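# Flip toast in pan with spatula, then set spatula down

## Task

Use the steel turner (spatula) to flip the toast slice so it rests flat inside the frying pan with its browned side up. Afterwards put the turner down on the table, touching neither the pan nor the hot plate. The hand and arm may never contact the toast, the heating plate of the hot plate, or any part of the pan other than its plastic handle; any such contact fails the task immediately. The pan and hot plate are free to move, and at the end the pan must sit level and centred on the hot plate.

## Robot and tools

Robot: a single arm ending in a five-finger right hand. Its base is above the scene origin on the table top, possibly tilted. Scene frame: +z up, +y to the left when facing along +x. Anything that falls off the table, or is left off it, fails the task. Loose objects may occasionally get nudged.

Hand point: a point rigidly fixed 0.05 m in front of the palm, where index pad and thumb tip meet in a pinch. Its +z runs along the straightened fingers (fingertips 0.06-0.07 m past it), +y points out of the palm, +x runs across the palm toward the little finger. Across the palm the hand extends 0.08 m on the little-finger side and 0.02 m (thumb turned in front) to 0.09 m on the thumb side. A wrist bracket on the little-finger side reaches 0.10 m across and can collide.

Row format (shared by execute_actions and move): 14 numbers, each in [-1, 1]. First six are dx, dy, dz, rx, ry, rz: an offset (not a pose) from the current Hand target, expressed along that Hand target's own axes; 1.0 equals 0.6 m or 180 degrees; rx, ry, rz form one rotation vector. Then eight hand numbers: little, ring, middle, index, thumb_bend, thumb_turn (each +1 open/straight or beside the palm, -1 closed/curled or in front of the palm), then force_limit (about 0 N at -1 to 10 N at +1, 15 N for the two thumb motors) and speed (near zero at -1 to full at +1, full travel 0.6 s). A pinch is roughly index -0.22, thumb_bend -0.75, thumb_turn -0.57. The hand numbers are absolute targets; a 0 is a real command, so resend your previous hand values to keep the hand unchanged.

execute_actions: argument actions is a list of actions; each action is a table of up to 15 rows, one row per 1/30 s step, the last row held to fill 15 steps. Every row in an action counts from the Hand target at that action's start, and each new action starts from the updated target, so repeating an offset keeps moving. Empty actions just returns state and images. cameras selects images (omit or ["all"] for all, [] for none; names: cam_head_left, cam_head_right, cam_wrist).

move: target is one row, or up to 15 rows differing only in pose offsets, all counted from the same starting Hand target. speed in m/s, 0.002 to 0.5 (default 0.25); rotation limited to twice that in rad/s; one value or one per target. blend in m rounds corners between list targets. stop_force in N, 3 to 40: ends the path when the wrist sensor feels that much push against the motion; use it slowly when approaching contacts, not on rotating moves, and omit it when backing away from something. zero (default true) re-zeroes before the move. blocking=false returns after 0.5 s while motion continues (not allowed with stop_force); then use wait or stop before new motion. The result adds a move: line such as done (within 3 mm and 2 degrees), off_target, moving, held, contact or fault, plus limits (paced = pose clipped, held = steps withheld).

wait: seconds 0 to 10; the arm keeps its last command. stop: brakes a running move. zoom_image: camera plus region [x0, y0, x1, y1] in pixels, at most 504x504, of that camera's latest image. show_instructions: shows the reference image pages. zero_wrist_force: subtracts the current force/torque reading from later ones. finished_scene: argument scene, the number of the current scene; irreversible, and the goal must hold without the robot.

Results: state gives end_effector_position (m) and end_effector_quat_wxyz, velocities, the Hand target (last commanded pose after clipping; next offsets start from it), joint positions and torques, hand_measured, hand_stopped_by (moving, target, force, stalled, fault), hand_load_n (positive when pushed open), hand_force_limit, hand_speed, wrist force and torque in end-effector axes plus the peak since last shown, and for execute_actions some per-step positions (HELD marks withheld steps). "pose unreachable" means the clearance check withheld a command. MOTOR HOT warns of heating.

Control behaviour: each step the commanded pose is clipped to 100 mm and 16 degrees of the measured pose, so big offsets arrive in pieces; the hand often settles a little short. Commands lag by about 0.09 or 0.17-0.20 s; fast motions can overshoot. Near the base axis small motions may swing the whole arm.

Gripping: for objects 0.035-0.08 m thick, turn the thumb in front before reaching, then wrap. Thinner items (down to ~0.025 m) like the turner handle: close thumb first, then fingers. Use speed -0.9 or lower for gentle grips. Motors lock on reaching target or force_limit; to squeeze harder raise force_limit and send a more closed target.

What to avoid: contact torque over the joint limits (shoulder pan, shoulder lift, elbow 136 N m; wrists 25.4 N m) or roughly 150 N outside force triggers a 10 s fault stop; overheating (85 °C) brakes the arm 30-60 s. The arm is stiff, so aim only slightly past contacts and approach slowly with stop_force. Avoid drops, releasing moving parts, slams, hard pushes, excessive finger loads, and any touch of toast, heating plate or pan body.

Each tool is called in YAML: its name, and indented under it one key for each argument.

Reference images:

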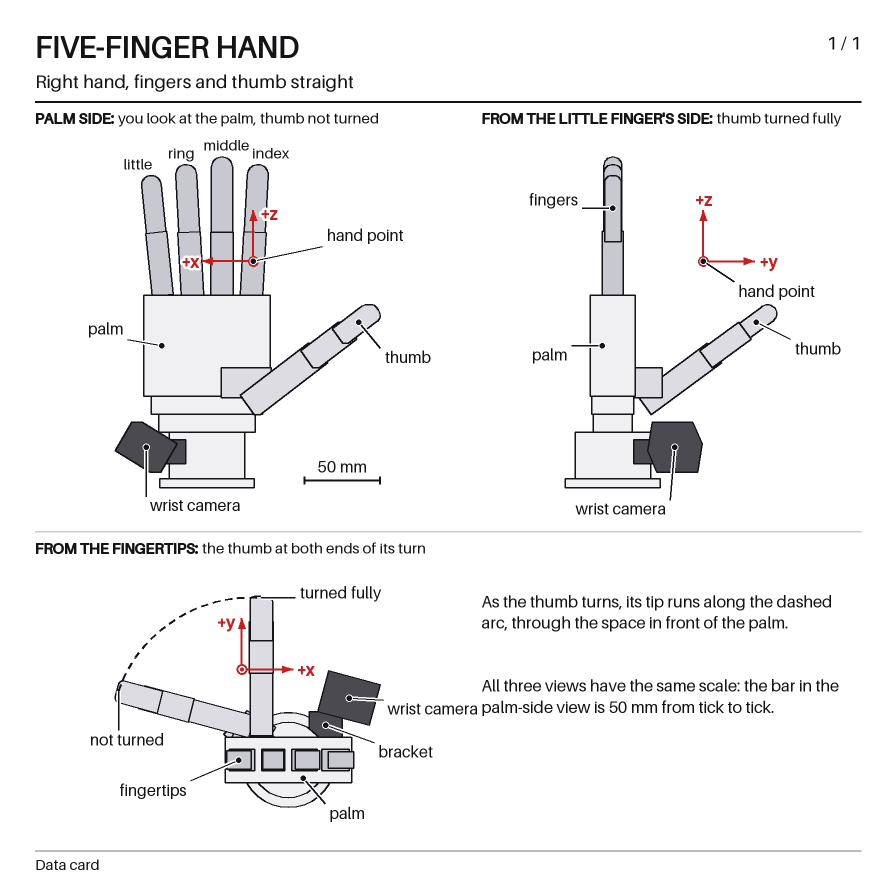

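## Session

execute_actions:
  actions: []

Scene clock: 3410.37 s.
end_effector_position=(+0.7461, -0.0824, +0.3563) hand_measured=(-0.062, -0.020, +0.004, +0.020, -0.544, -1.000) hand_load_n=(+0.5, +6.0, +3.5, +3.0, +8.5, -1.0) hand_stopped_by=(force, force, force, force, force, target) hand_force_limit=0.00 hand_speed=-0.85 end_effector_quat_wxyz=(+0.715, -0.373, +0.493, +0.325) end_effector_velocity=(+0.002, +0.001, +0.000) end_effector_angular_velocity=(+0.002, +0.000, -0.001)
Joint positions: [-0.894 -0.661 1.318 -2.531 0.768 0.126]
Joint velocities: [0.003 -0.001 -0.002 0.007 0 -0.004]
Joint torques (N m): [-16.38 -46.42 -25.86 1.13 1.96 -1.97]
Motor temperatures (°C): [22 24 21 33 35 27]
Wrist force (N, zeroed by zero_wrist_force): [5.0 3.3 -1.6]
Wrist torque (N m, zeroed by zero_wrist_force): [0.45 -0.35 0.28]
Wrist force, peak (N, zeroed by zero_wrist_force): [5.0 3.3 -1.6]
Hand target: +0.7462, -0.0822, +0.3563; +0.715, -0.374, +0.493, +0.325
Off the commanded pose: 0.000 m, 0 deg.
camera_calibration:
cam_wrist: T_world_to_cam=[[-0.714293, 0.507115, -0.482307, 0.740481], [-0.69557, -0.438342, 0.569244, 0.280408], [0.0772563, 0.742085, 0.665839, -0.120217], [0, 0, 0, 1]] pos_world=[0.733251, -0.163382, 0.277564]

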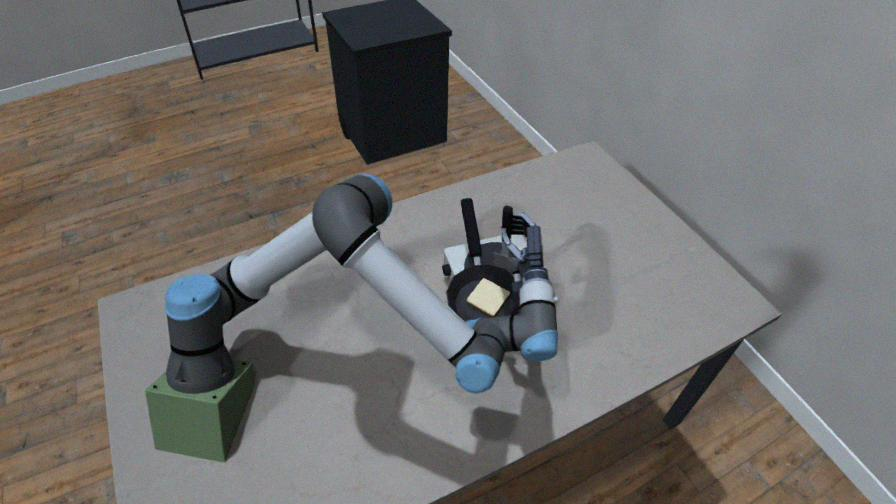

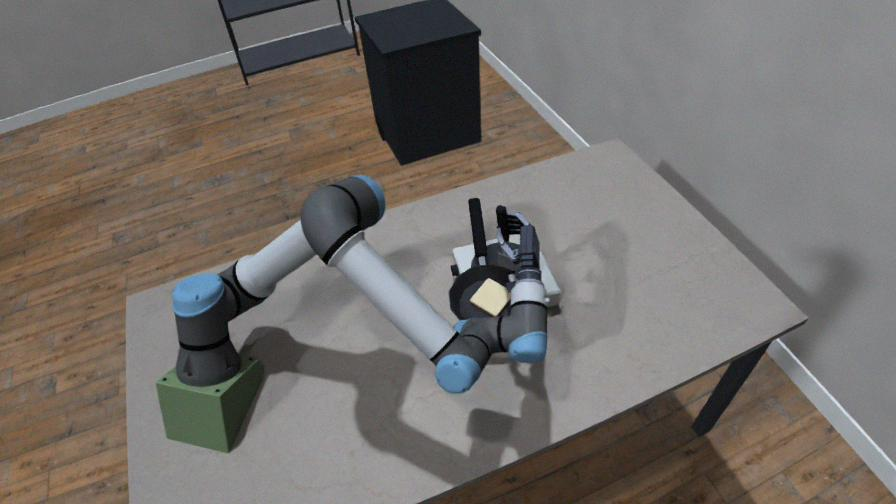

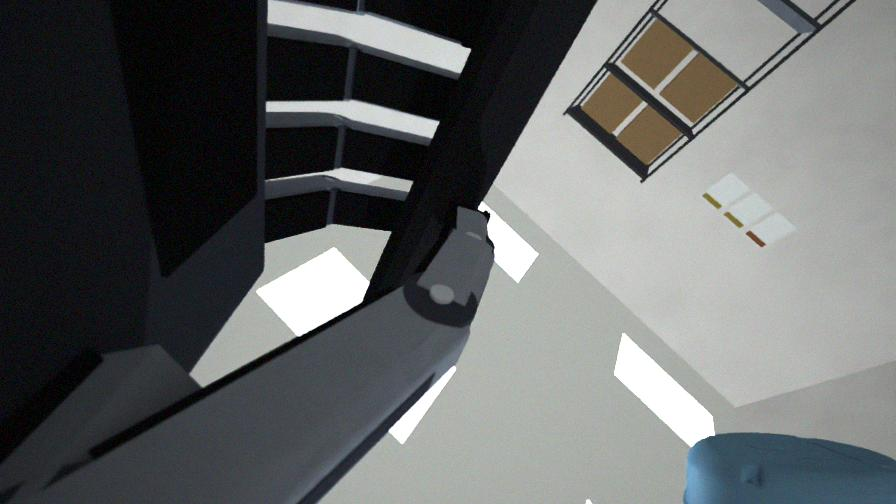

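zoom_image:
  camera: "cam_head_left"
  region: [420, 170, 600, 370]

zoom_image:
  camera: "cam_head_right"
  region: [420, 170, 600, 370]

Scaled by 2.520.

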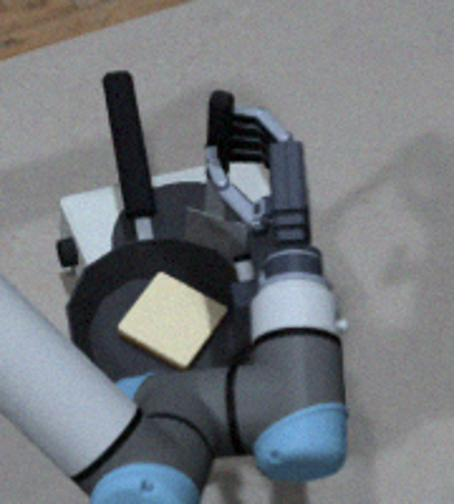

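Scaled by 2.520.

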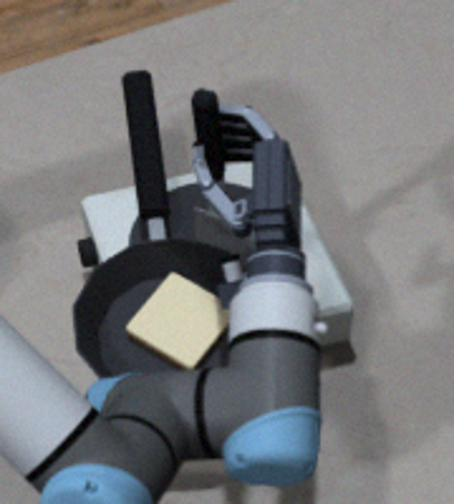

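move:
  target: [-0.126,-0.0284,0.0315,0,0,0,-1,-1,-1,-1,-1,-1,0,-0.85]
  speed: 0.06

zoom_image:
  camera: "cam_head_left"
  region: [430, 170, 580, 340]

zoom_image:
  camera: "cam_head_right"
  region: [430, 170, 580, 340]

Scene clock: 3429.43 s.
end_effector_position=(+0.7464, -0.0820, +0.4365) hand_measured=(-0.084, -0.022, -0.004, +0.014, -0.544, -1.000) hand_load_n=(+3.0, +0.0, +5.5, +7.5, +9.5, +1.5) hand_stopped_by=(force, force, force, force, force, target) hand_force_limit=0.00 hand_speed=-0.85 end_effector_quat_wxyz=(+0.715, -0.373, +0.493, +0.325) end_effector_velocity=(+0.000, +0.000, -0.003) end_effector_angular_velocity=(+0.000, +0.000, +0.000)
Joint positions: [-0.944 -0.749 1.29 -2.462 0.784 0.193]
Joint velocities: [0.002 0.003 0.002 -0.004 0 -0.001]
Joint torques (N m): [-18.75 -33.01 -12.29 -3.52 1.54 -2.71]
Motor temperatures (°C): [22 24 21 33 35 27]
Wrist force (N, zeroed by zero_wrist_force): [4.7 3.0 -2.2]
Wrist torque (N m, zeroed by zero_wrist_force): [0.35 -0.20 0.31]
Wrist force, peak (N, zeroed by zero_wrist_force): [6.2 3.4 -1.9]
Hand target: +0.7464, -0.0820, +0.4361; +0.715, -0.374, +0.493, +0.325
Off the commanded pose: 0.000 m, 0 deg.
move: done
camera_calibration:
cam_wrist: T_world_to_cam=[[-0.714296, 0.507007, -0.482415, 0.779163], [-0.695578, -0.438329, 0.569245, 0.235143], [0.0771544, 0.742167, 0.66576, -0.17375], [0, 0, 0, 1]] pos_world=[0.733519, -0.163019, 0.357702]

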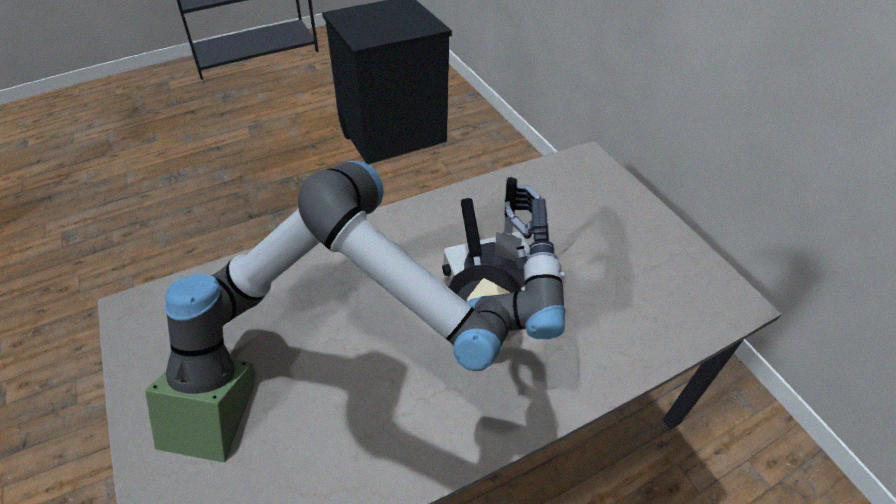

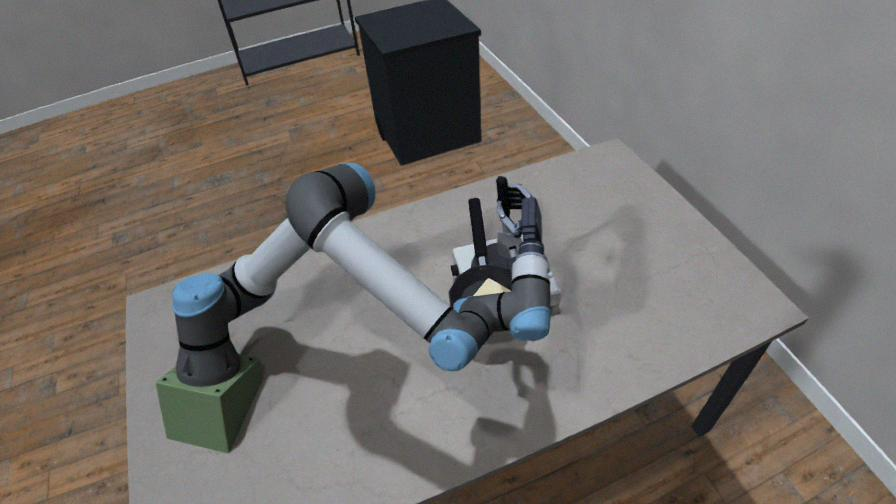

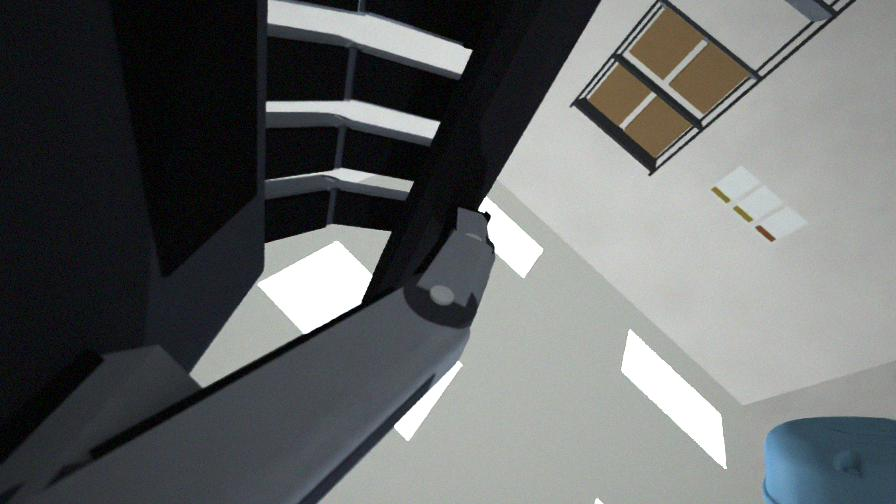

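Scaled by 2.965.

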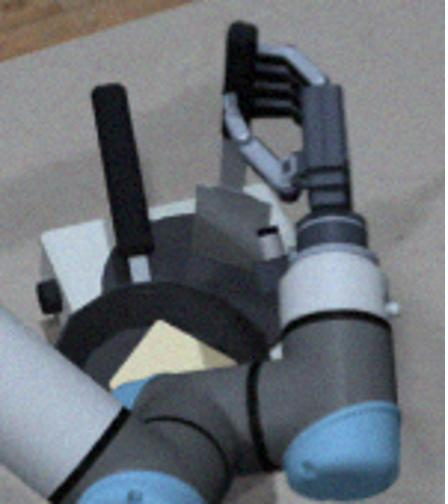

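Scaled by 2.965.

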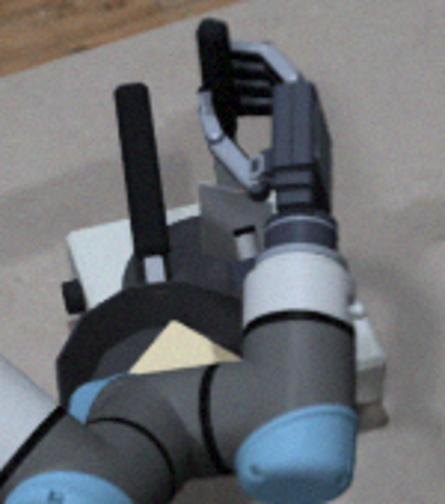

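move:
  target: [-0.297,0.572,0.142,0,0,0,-1,-1,-1,-1,-1,-1,0,-0.85]
  speed: 0.15

zoom_image:
  camera: "cam_head_left"
  region: [420, 180, 600, 360]

zoom_image:
  camera: "cam_head_right"
  region: [420, 180, 600, 360]

Scene clock: 3436.43 s.
end_effector_position=(+0.4460, +0.1484, +0.5518) hand_measured=(-0.084, -0.022, -0.004, +0.014, -0.544, -1.000) hand_load_n=(+3.0, +0.0, +5.0, +7.0, +9.5, +1.0) hand_stopped_by=(force, force, force, force, force, target) hand_force_limit=0.00 hand_speed=-0.85 end_effector_quat_wxyz=(+0.715, -0.374, +0.494, +0.325) end_effector_velocity=(+0.000, +0.000, +0.000) end_effector_angular_velocity=(+0.000, +0.001, -0.001)
Joint positions: [-1.241 -1.655 2.328 -2.83 0.919 0.546]
Joint velocities: [0 0 0.001 0 -0.001 0]
Joint torques (N m): [-12.42 -12.54 -11.86 0.22 1.32 -0.37]
Motor temperatures (°C): [22 24 21 33 35 27]
Wrist force (N, zeroed by zero_wrist_force): [4.9 3.5 -1.9]
Wrist torque (N m, zeroed by zero_wrist_force): [0.40 -0.23 0.31]
Wrist force, peak (N, zeroed by zero_wrist_force): [5.4 3.5 -1.9]
Hand target: +0.4460, +0.1484, +0.5518; +0.715, -0.374, +0.494, +0.325
Off the commanded pose: 0.000 m, 0 deg.
move: done
camera_calibration:
cam_wrist: T_world_to_cam=[[-0.714311, 0.50686, -0.482548, 0.503553], [-0.69555, -0.438055, 0.569489, 0.0613502], [0.0772688, 0.742428, 0.665454, -0.398299], [0, 0, 0, 1]] pos_world=[0.433141, 0.0673519, 0.4731]

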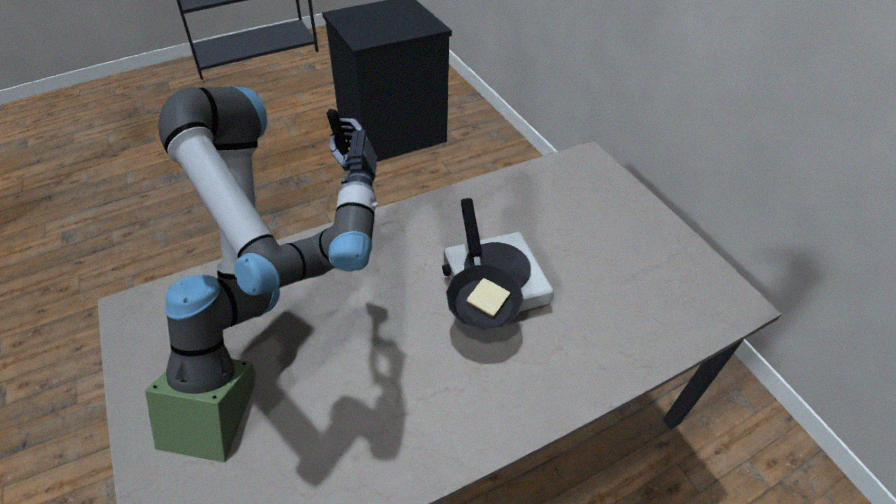

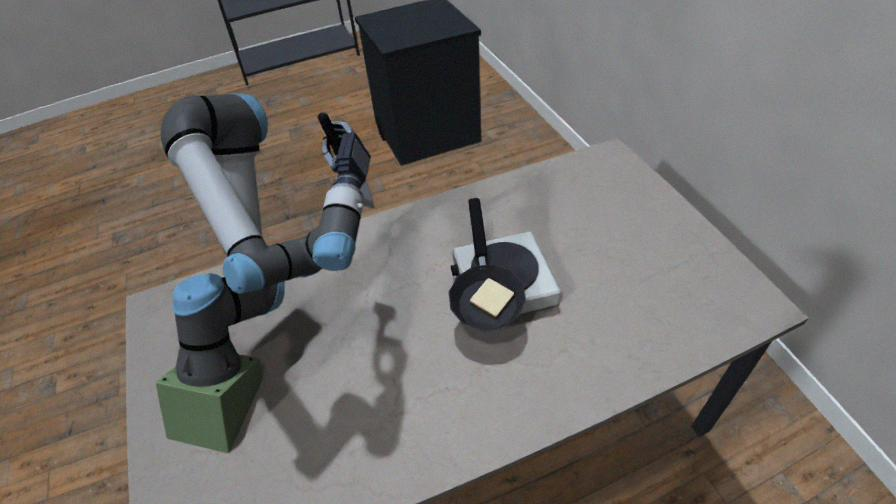

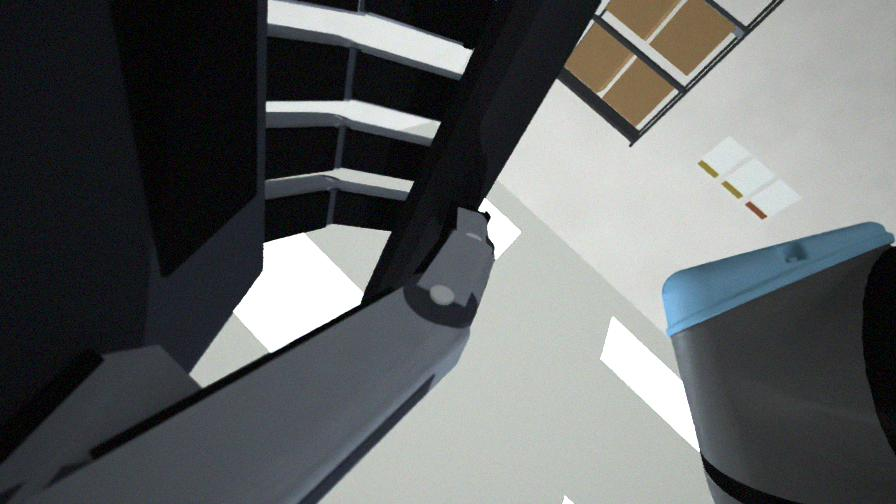

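Scaled by 2.800.

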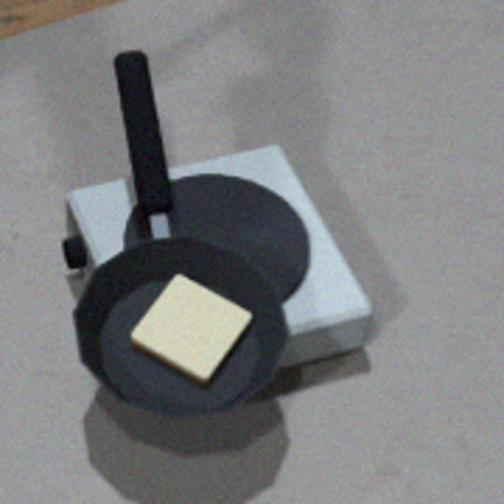

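Scaled by 2.800.

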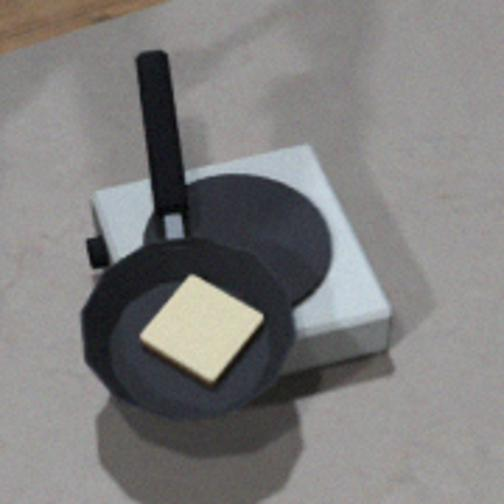

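zoom_image:
  camera: "cam_head_right"
  region: [300, 90, 410, 220]

zoom_image:
  camera: "cam_head_left"
  region: [300, 90, 410, 220]

zoom_image:
  camera: "cam_wrist"
  region: [200, 0, 700, 500]

Scaled by 3.877.

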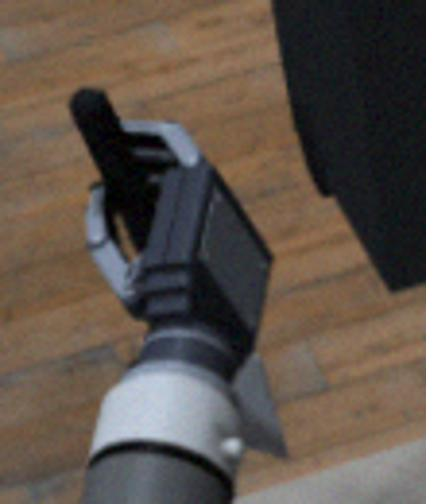

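Scaled by 3.877.

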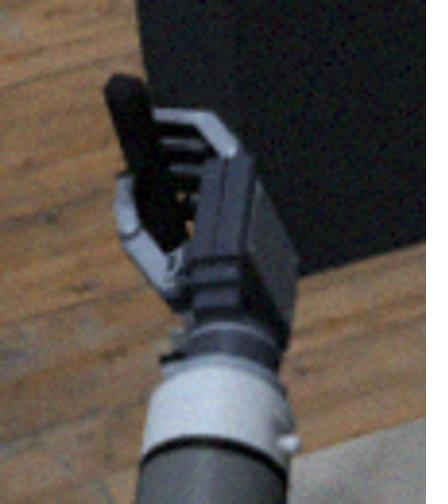

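Scaled by 1.008.

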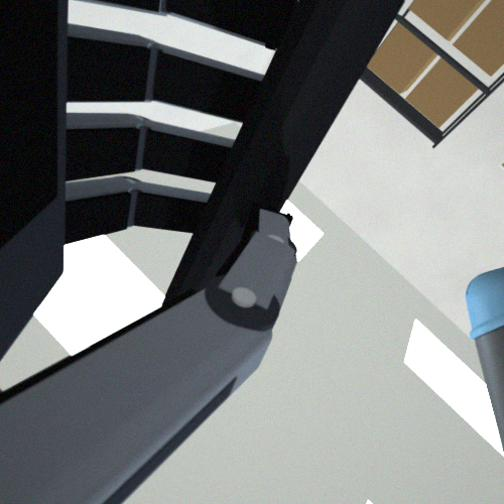

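move:
  target: [0.272,-0.577,-0.136,0,0,0,-1,-1,-1,-1,-1,-1,0,-0.85]
  speed: 0.15
  cameras: ["cam_head_left","cam_head_right"]

zoom_image:
  camera: "cam_head_left"
  region: [485, 160, 565, 260]

zoom_image:
  camera: "cam_head_right"
  region: [485, 160, 565, 260]

Scene clock: 3463.87 s.
end_effector_position=(+0.7460, -0.0818, +0.4518) hand_measured=(-0.084, -0.022, -0.004, +0.014, -0.544, -1.000) hand_load_n=(+2.5, +0.0, +5.5, +7.0, +9.5, +1.0) hand_stopped_by=(force, force, force, force, force, target) hand_force_limit=0.00 hand_speed=-0.85 end_effector_quat_wxyz=(+0.715, -0.374, +0.493, +0.325) end_effector_velocity=(+0.001, +0.000, +0.001) end_effector_angular_velocity=(+0.000, -0.002, +0.000)
Joint positions: [-0.953 -0.765 1.282 -2.448 0.787 0.206]
Joint velocities: [0 0.001 -0.004 0.002 0.001 -0.001]
Joint torques (N m): [-31.86 -40.31 -26.03 -1.21 3.51 2.44]
Motor temperatures (°C): [22 24 21 33 35 27]
Wrist force (N, zeroed by zero_wrist_force): [4.6 2.9 -1.9]
Wrist torque (N m, zeroed by zero_wrist_force): [0.33 -0.18 0.29]
Wrist force, peak (N, zeroed by zero_wrist_force): [5.3 3.7 -2.3]
Hand target: +0.7460, -0.0819, +0.4518; +0.715, -0.374, +0.493, +0.325
Off the commanded pose: 0.000 m, 0 deg.
move: done
Images, in order (width x height): cam_head_left 896x504, cam_head_right 896x504.

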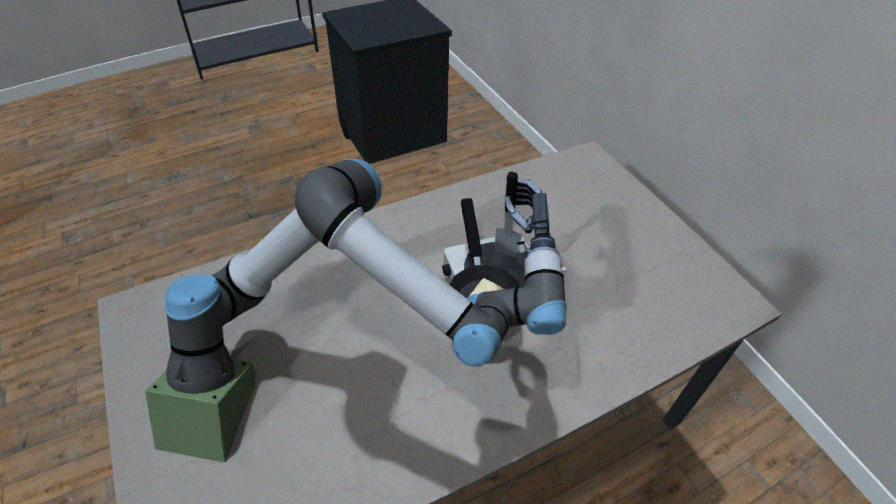

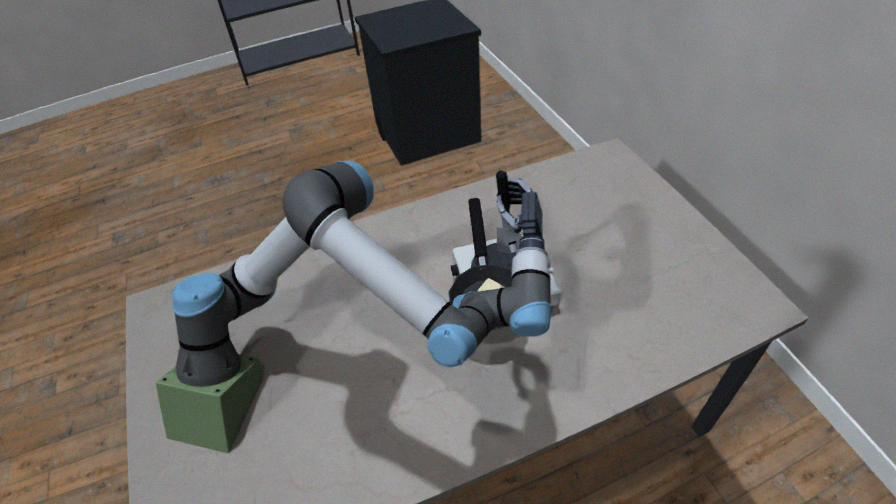

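Scaled by 5.040.

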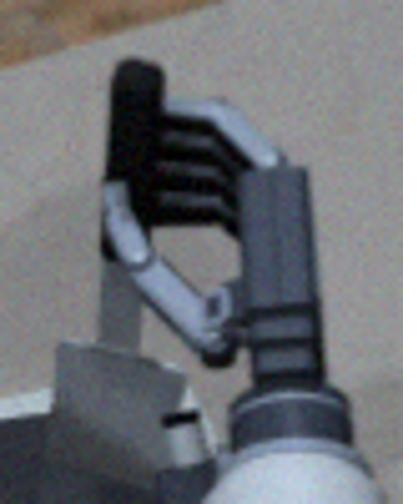

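Scaled by 5.040.

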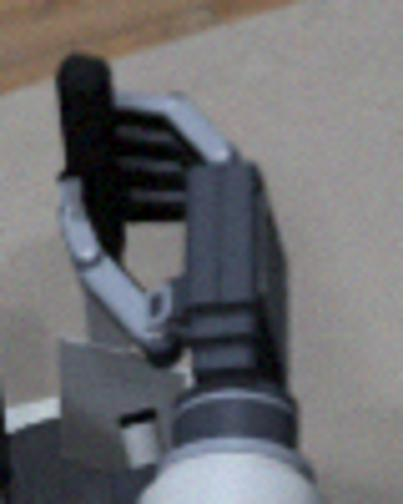

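move:
  target: [-0.129,0.112,-0.419,0,0,0,-1,-1,-1,-1,-1,-1,0,-0.85]
  speed: 0.15
  cameras: ["cam_head_left","cam_head_right"]

zoom_image:
  camera: "cam_head_left"
  region: [400, 160, 580, 350]

zoom_image:
  camera: "cam_head_right"
  region: [400, 160, 580, 350]

Scene clock: 3494.80 s.
end_effector_position=(+0.5504, -0.2702, +0.4520) hand_measured=(-0.084, -0.022, -0.004, +0.014, -0.544, -1.000) hand_load_n=(+3.0, +0.0, +5.5, +7.0, +9.5, +1.5) hand_stopped_by=(force, force, force, force, force, target) hand_force_limit=0.00 hand_speed=-0.85 end_effector_quat_wxyz=(+0.715, -0.374, +0.494, +0.325) end_effector_velocity=(+0.000, +0.000, +0.001) end_effector_angular_velocity=(-0.001, -0.002, -0.001)
Joint positions: [-1.279 -0.548 1.302 -2.934 0.941 0.586]
Joint velocities: [-0.001 0 -0.001 0.001 0 -0.002]
Joint torques (N m): [-27.71 -54.25 -12.52 1.7 0.52 -1.43]
Motor temperatures (°C): [22 24 21 33 35 27]
Wrist force (N, zeroed by zero_wrist_force): [4.6 3.2 -2.0]
Wrist torque (N m, zeroed by zero_wrist_force): [0.34 -0.21 0.31]
Wrist force, peak (N, zeroed by zero_wrist_force): [5.3 3.7 -2.2]
Hand target: +0.5503, -0.2703, +0.4521; +0.715, -0.374, +0.494, +0.325
Off the commanded pose: 0.000 m, 0 deg.
move: done
Images, in order (width x height): cam_head_left 896x504, cam_head_right 896x504.

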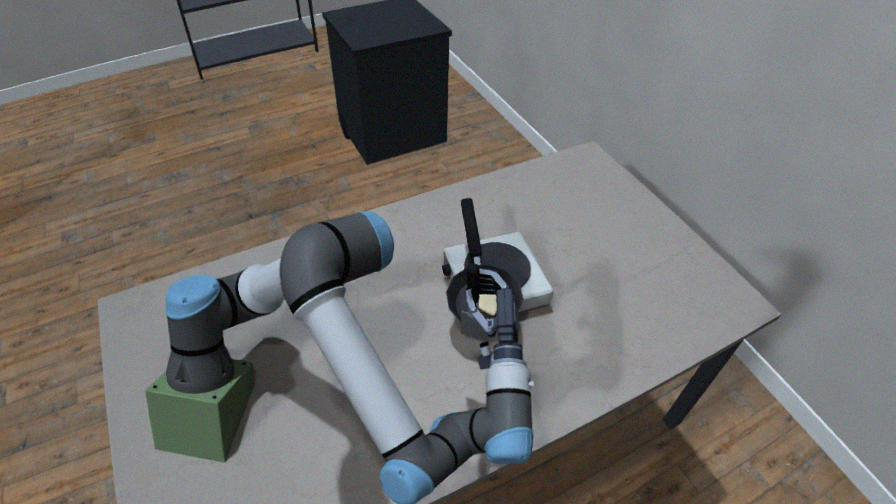

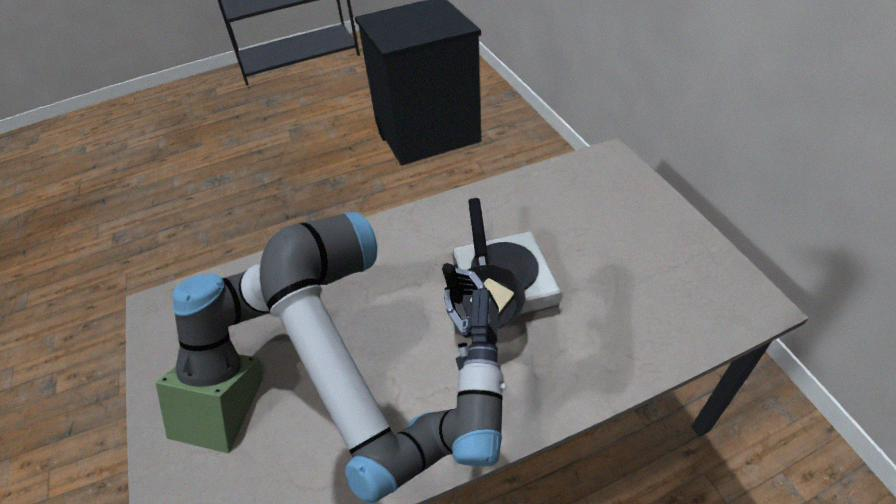

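Scaled by 2.653.

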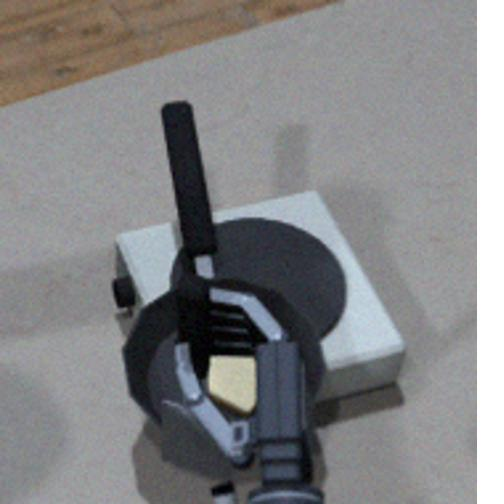

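Scaled by 2.653.

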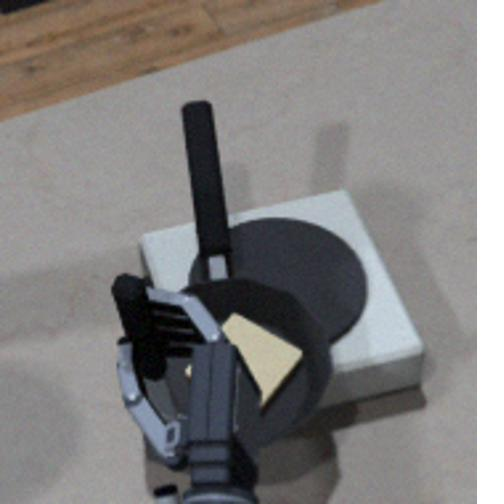

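move:
  target: [0.145,0.0327,-0.036,0,0,0,-1,-1,-1,-1,-1,-1,0,-0.85]
  speed: 0.06
  stop_force: 4
  cameras: ["cam_head_left","cam_head_right"]

zoom_image:
  camera: "cam_head_left"
  region: [400, 190, 580, 380]

zoom_image:
  camera: "cam_head_right"
  region: [400, 190, 580, 380]

Scene clock: 3501.20 s.
end_effector_position=(+0.5502, -0.2704, +0.3603) hand_measured=(-0.084, -0.022, -0.004, +0.014, -0.544, -1.000) hand_load_n=(+3.0, +0.0, +5.5, +7.0, +9.0, +1.0) hand_stopped_by=(force, force, force, force, force, target) hand_force_limit=0.00 hand_speed=-0.85 end_effector_quat_wxyz=(+0.715, -0.374, +0.494, +0.325) end_effector_velocity=(+0.000, +0.000, +0.000) end_effector_angular_velocity=(+0.000, +0.000, +0.000)
Joint positions: [-1.227 -0.435 1.323 -3.036 0.912 0.532]
Joint velocities: [0 -0.001 0 -0.001 0 0.001]
Joint torques (N m): [-33.18 -60.72 -22.33 1.95 3.13 2.29]
Motor temperatures (°C): [22 24 21 33 35 27]
Wrist force (N, zeroed by zero_wrist_force): [4.6 3.5 -1.8]
Wrist torque (N m, zeroed by zero_wrist_force): [0.41 -0.16 0.30]
Wrist force, peak (N, zeroed by zero_wrist_force): [5.3 3.7 -2.1]
Hand target: +0.5502, -0.2704, +0.3603; +0.715, -0.374, +0.494, +0.325
Off the commanded pose: 0.000 m, 0 deg.
move: done
Images, in order (width x height): cam_head_left 896x504, cam_head_right 896x504.

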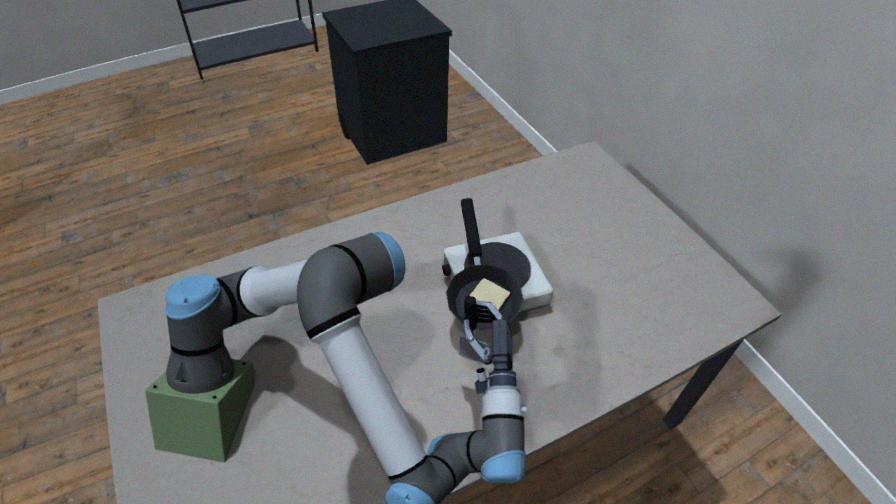

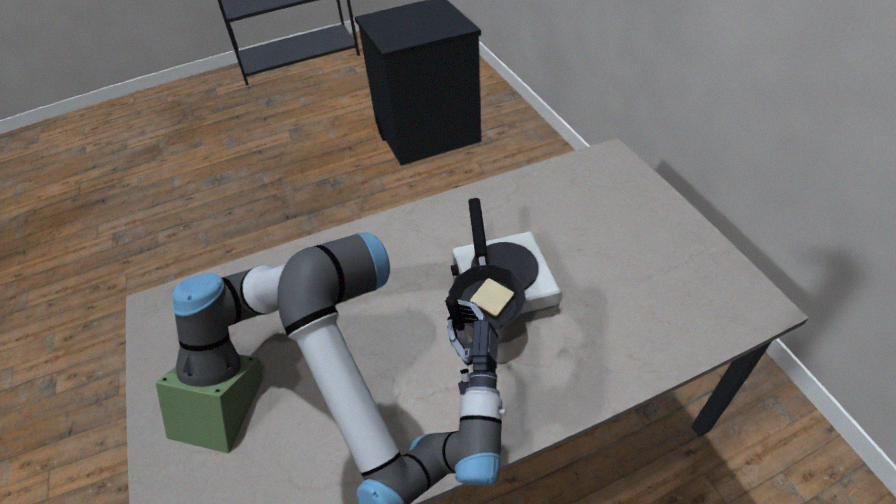

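Scaled by 2.653.

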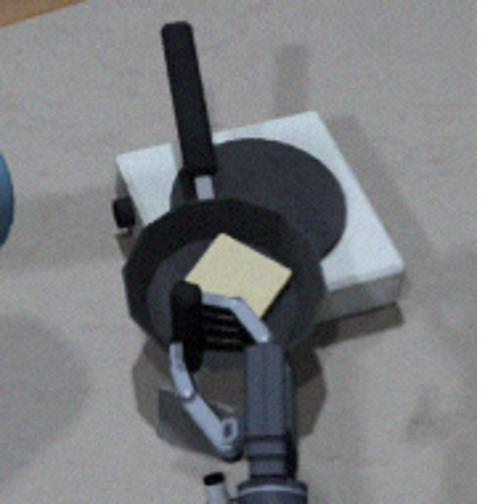

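Scaled by 2.653.

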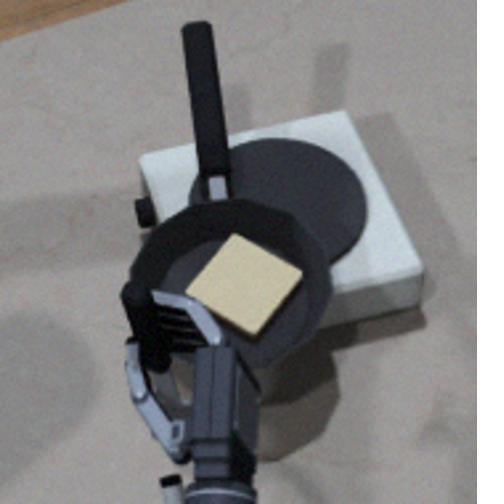

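move:
  target: [0.0468,-0.0363,0.1557,0,0,0,-1,-1,-1,-1,-1,-1,0,-0.85]
  speed: 0.04
  stop_force: 8
  cameras: ["cam_head_left","cam_head_right"]

zoom_image:
  camera: "cam_head_left"
  region: [400, 190, 580, 380]

zoom_image:
  camera: "cam_head_right"
  region: [400, 190, 580, 380]

Scene clock: 3511.33 s.
end_effector_position=(+0.6201, -0.1989, +0.3601) hand_measured=(-0.086, -0.022, -0.004, +0.016, -0.544, -1.000) hand_load_n=(+0.0, +0.0, +2.5, +15.5, +10.0, +9.5) hand_stopped_by=(force, force, force, force, force, target) hand_force_limit=0.00 hand_speed=-0.85 end_effector_quat_wxyz=(+0.715, -0.374, +0.493, +0.325) end_effector_velocity=(+0.000, +0.000, +0.000) end_effector_angular_velocity=(-0.001, -0.001, +0.001)
Joint positions: [-1.106 -0.546 1.386 -2.902 0.85 0.397]
Joint velocities: [0 0 -0.001 -0.001 0 0]
Joint torques (N m): [-32.3 -36.41 -22.52 -2.76 3.48 2.31]
Motor temperatures (°C): [22 24 21 33 35 27]
Wrist force (N, zeroed by zero_wrist_force): [4.5 3.6 -3.8]
Wrist torque (N m, zeroed by zero_wrist_force): [0.25 0.20 0.38]
Wrist force, peak (N, zeroed by zero_wrist_force): [4.9 3.7 -4.0]
Hand target: +0.6201, -0.1989, +0.3601; +0.715, -0.374, +0.493, +0.325
Off the commanded pose: 0.000 m, 0 deg.
move: done
Images, in order (width x height): cam_head_left 896x504, cam_head_right 896x504.

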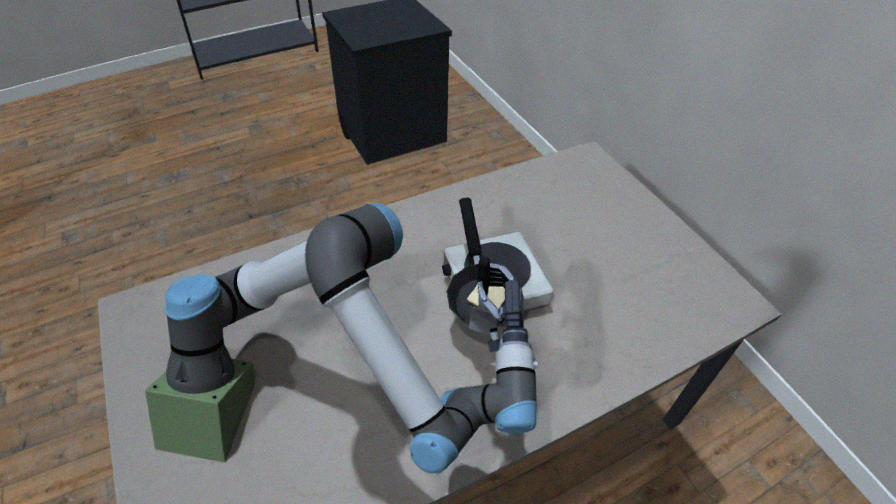

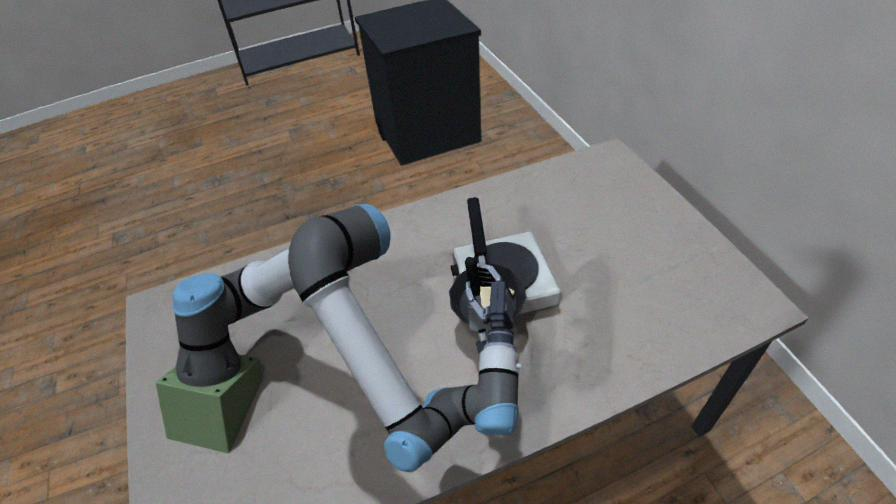

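Scaled by 2.653.

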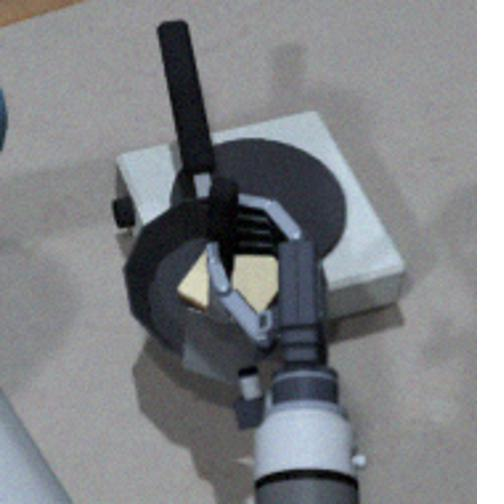

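Scaled by 2.653.

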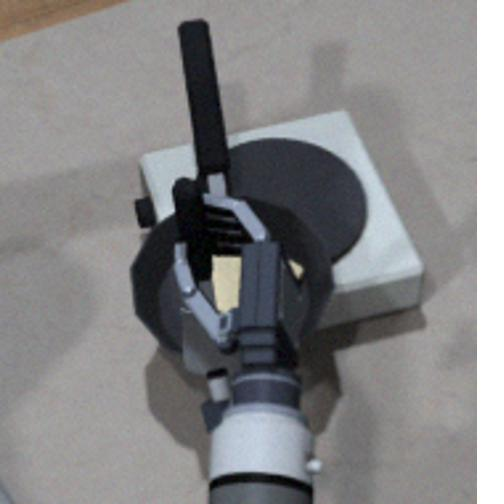

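move:
  target: [0.0234,-0.0182,0.0778,0,0,0,-1,-1,-1,-1,-1,-1,0,-0.85]
  speed: 0.03
  stop_force: 8
  cameras: ["cam_head_left","cam_head_right"]

zoom_image:
  camera: "cam_head_left"
  region: [400, 190, 580, 380]

zoom_image:
  camera: "cam_head_right"
  region: [400, 190, 580, 380]

Scene clock: 3517.40 s.
end_effector_position=(+0.6550, -0.1631, +0.3601) hand_measured=(-0.086, -0.022, -0.004, +0.016, -0.544, -1.000) hand_load_n=(+0.0, +0.0, +4.5, +10.5, +8.5, +3.5) hand_stopped_by=(force, force, force, force, force, target) hand_force_limit=0.00 hand_speed=-0.85 end_effector_quat_wxyz=(+0.715, -0.374, +0.493, +0.325) end_effector_velocity=(+0.000, +0.000, +0.000) end_effector_angular_velocity=(+0.001, +0.002, +0.001)
Joint positions: [-1.045 -0.594 1.395 -2.813 0.823 0.323]
Joint velocities: [0 0 0 0 0 0.002]
Joint torques (N m): [-32.16 -35.17 -17.97 -2.89 3.3 2.15]
Motor temperatures (°C): [22 24 21 33 35 27]
Wrist force (N, zeroed by zero_wrist_force): [4.2 3.6 -2.7]
Wrist torque (N m, zeroed by zero_wrist_force): [0.34 -0.01 0.33]
Wrist force, peak (N, zeroed by zero_wrist_force): [5.1 3.9 -3.6]
Hand target: +0.6550, -0.1631, +0.3601; +0.715, -0.374, +0.493, +0.325
Off the commanded pose: 0.000 m, 0 deg.
move: done
Images, in order (width x height): cam_head_left 896x504, cam_head_right 896x504.

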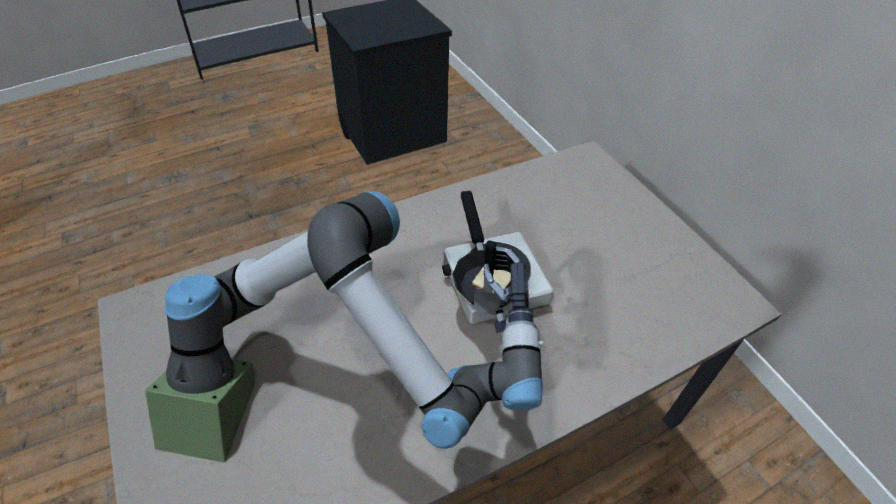

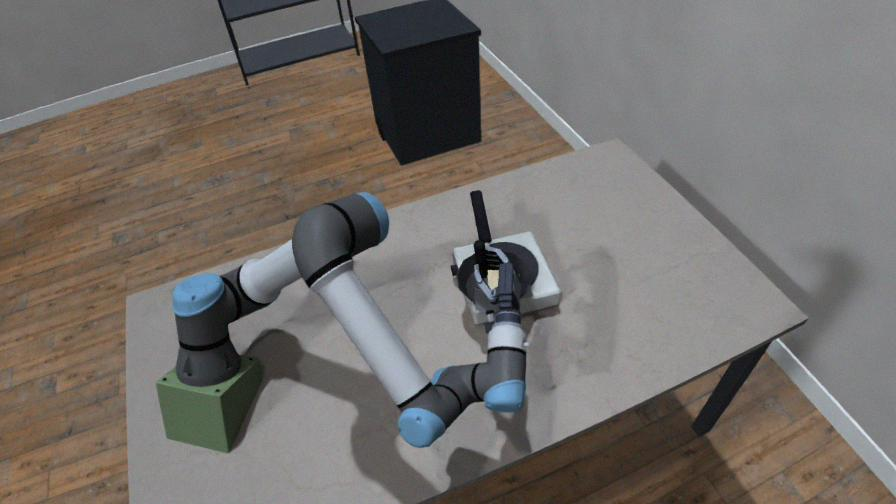

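Scaled by 2.653.

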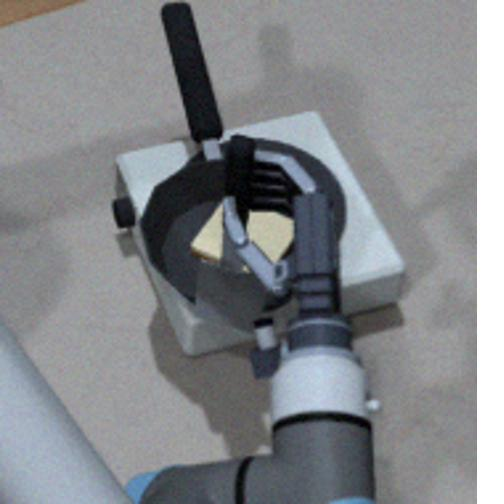

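Scaled by 2.653.

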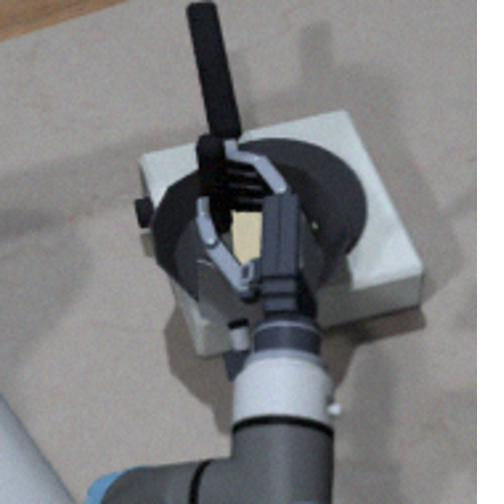

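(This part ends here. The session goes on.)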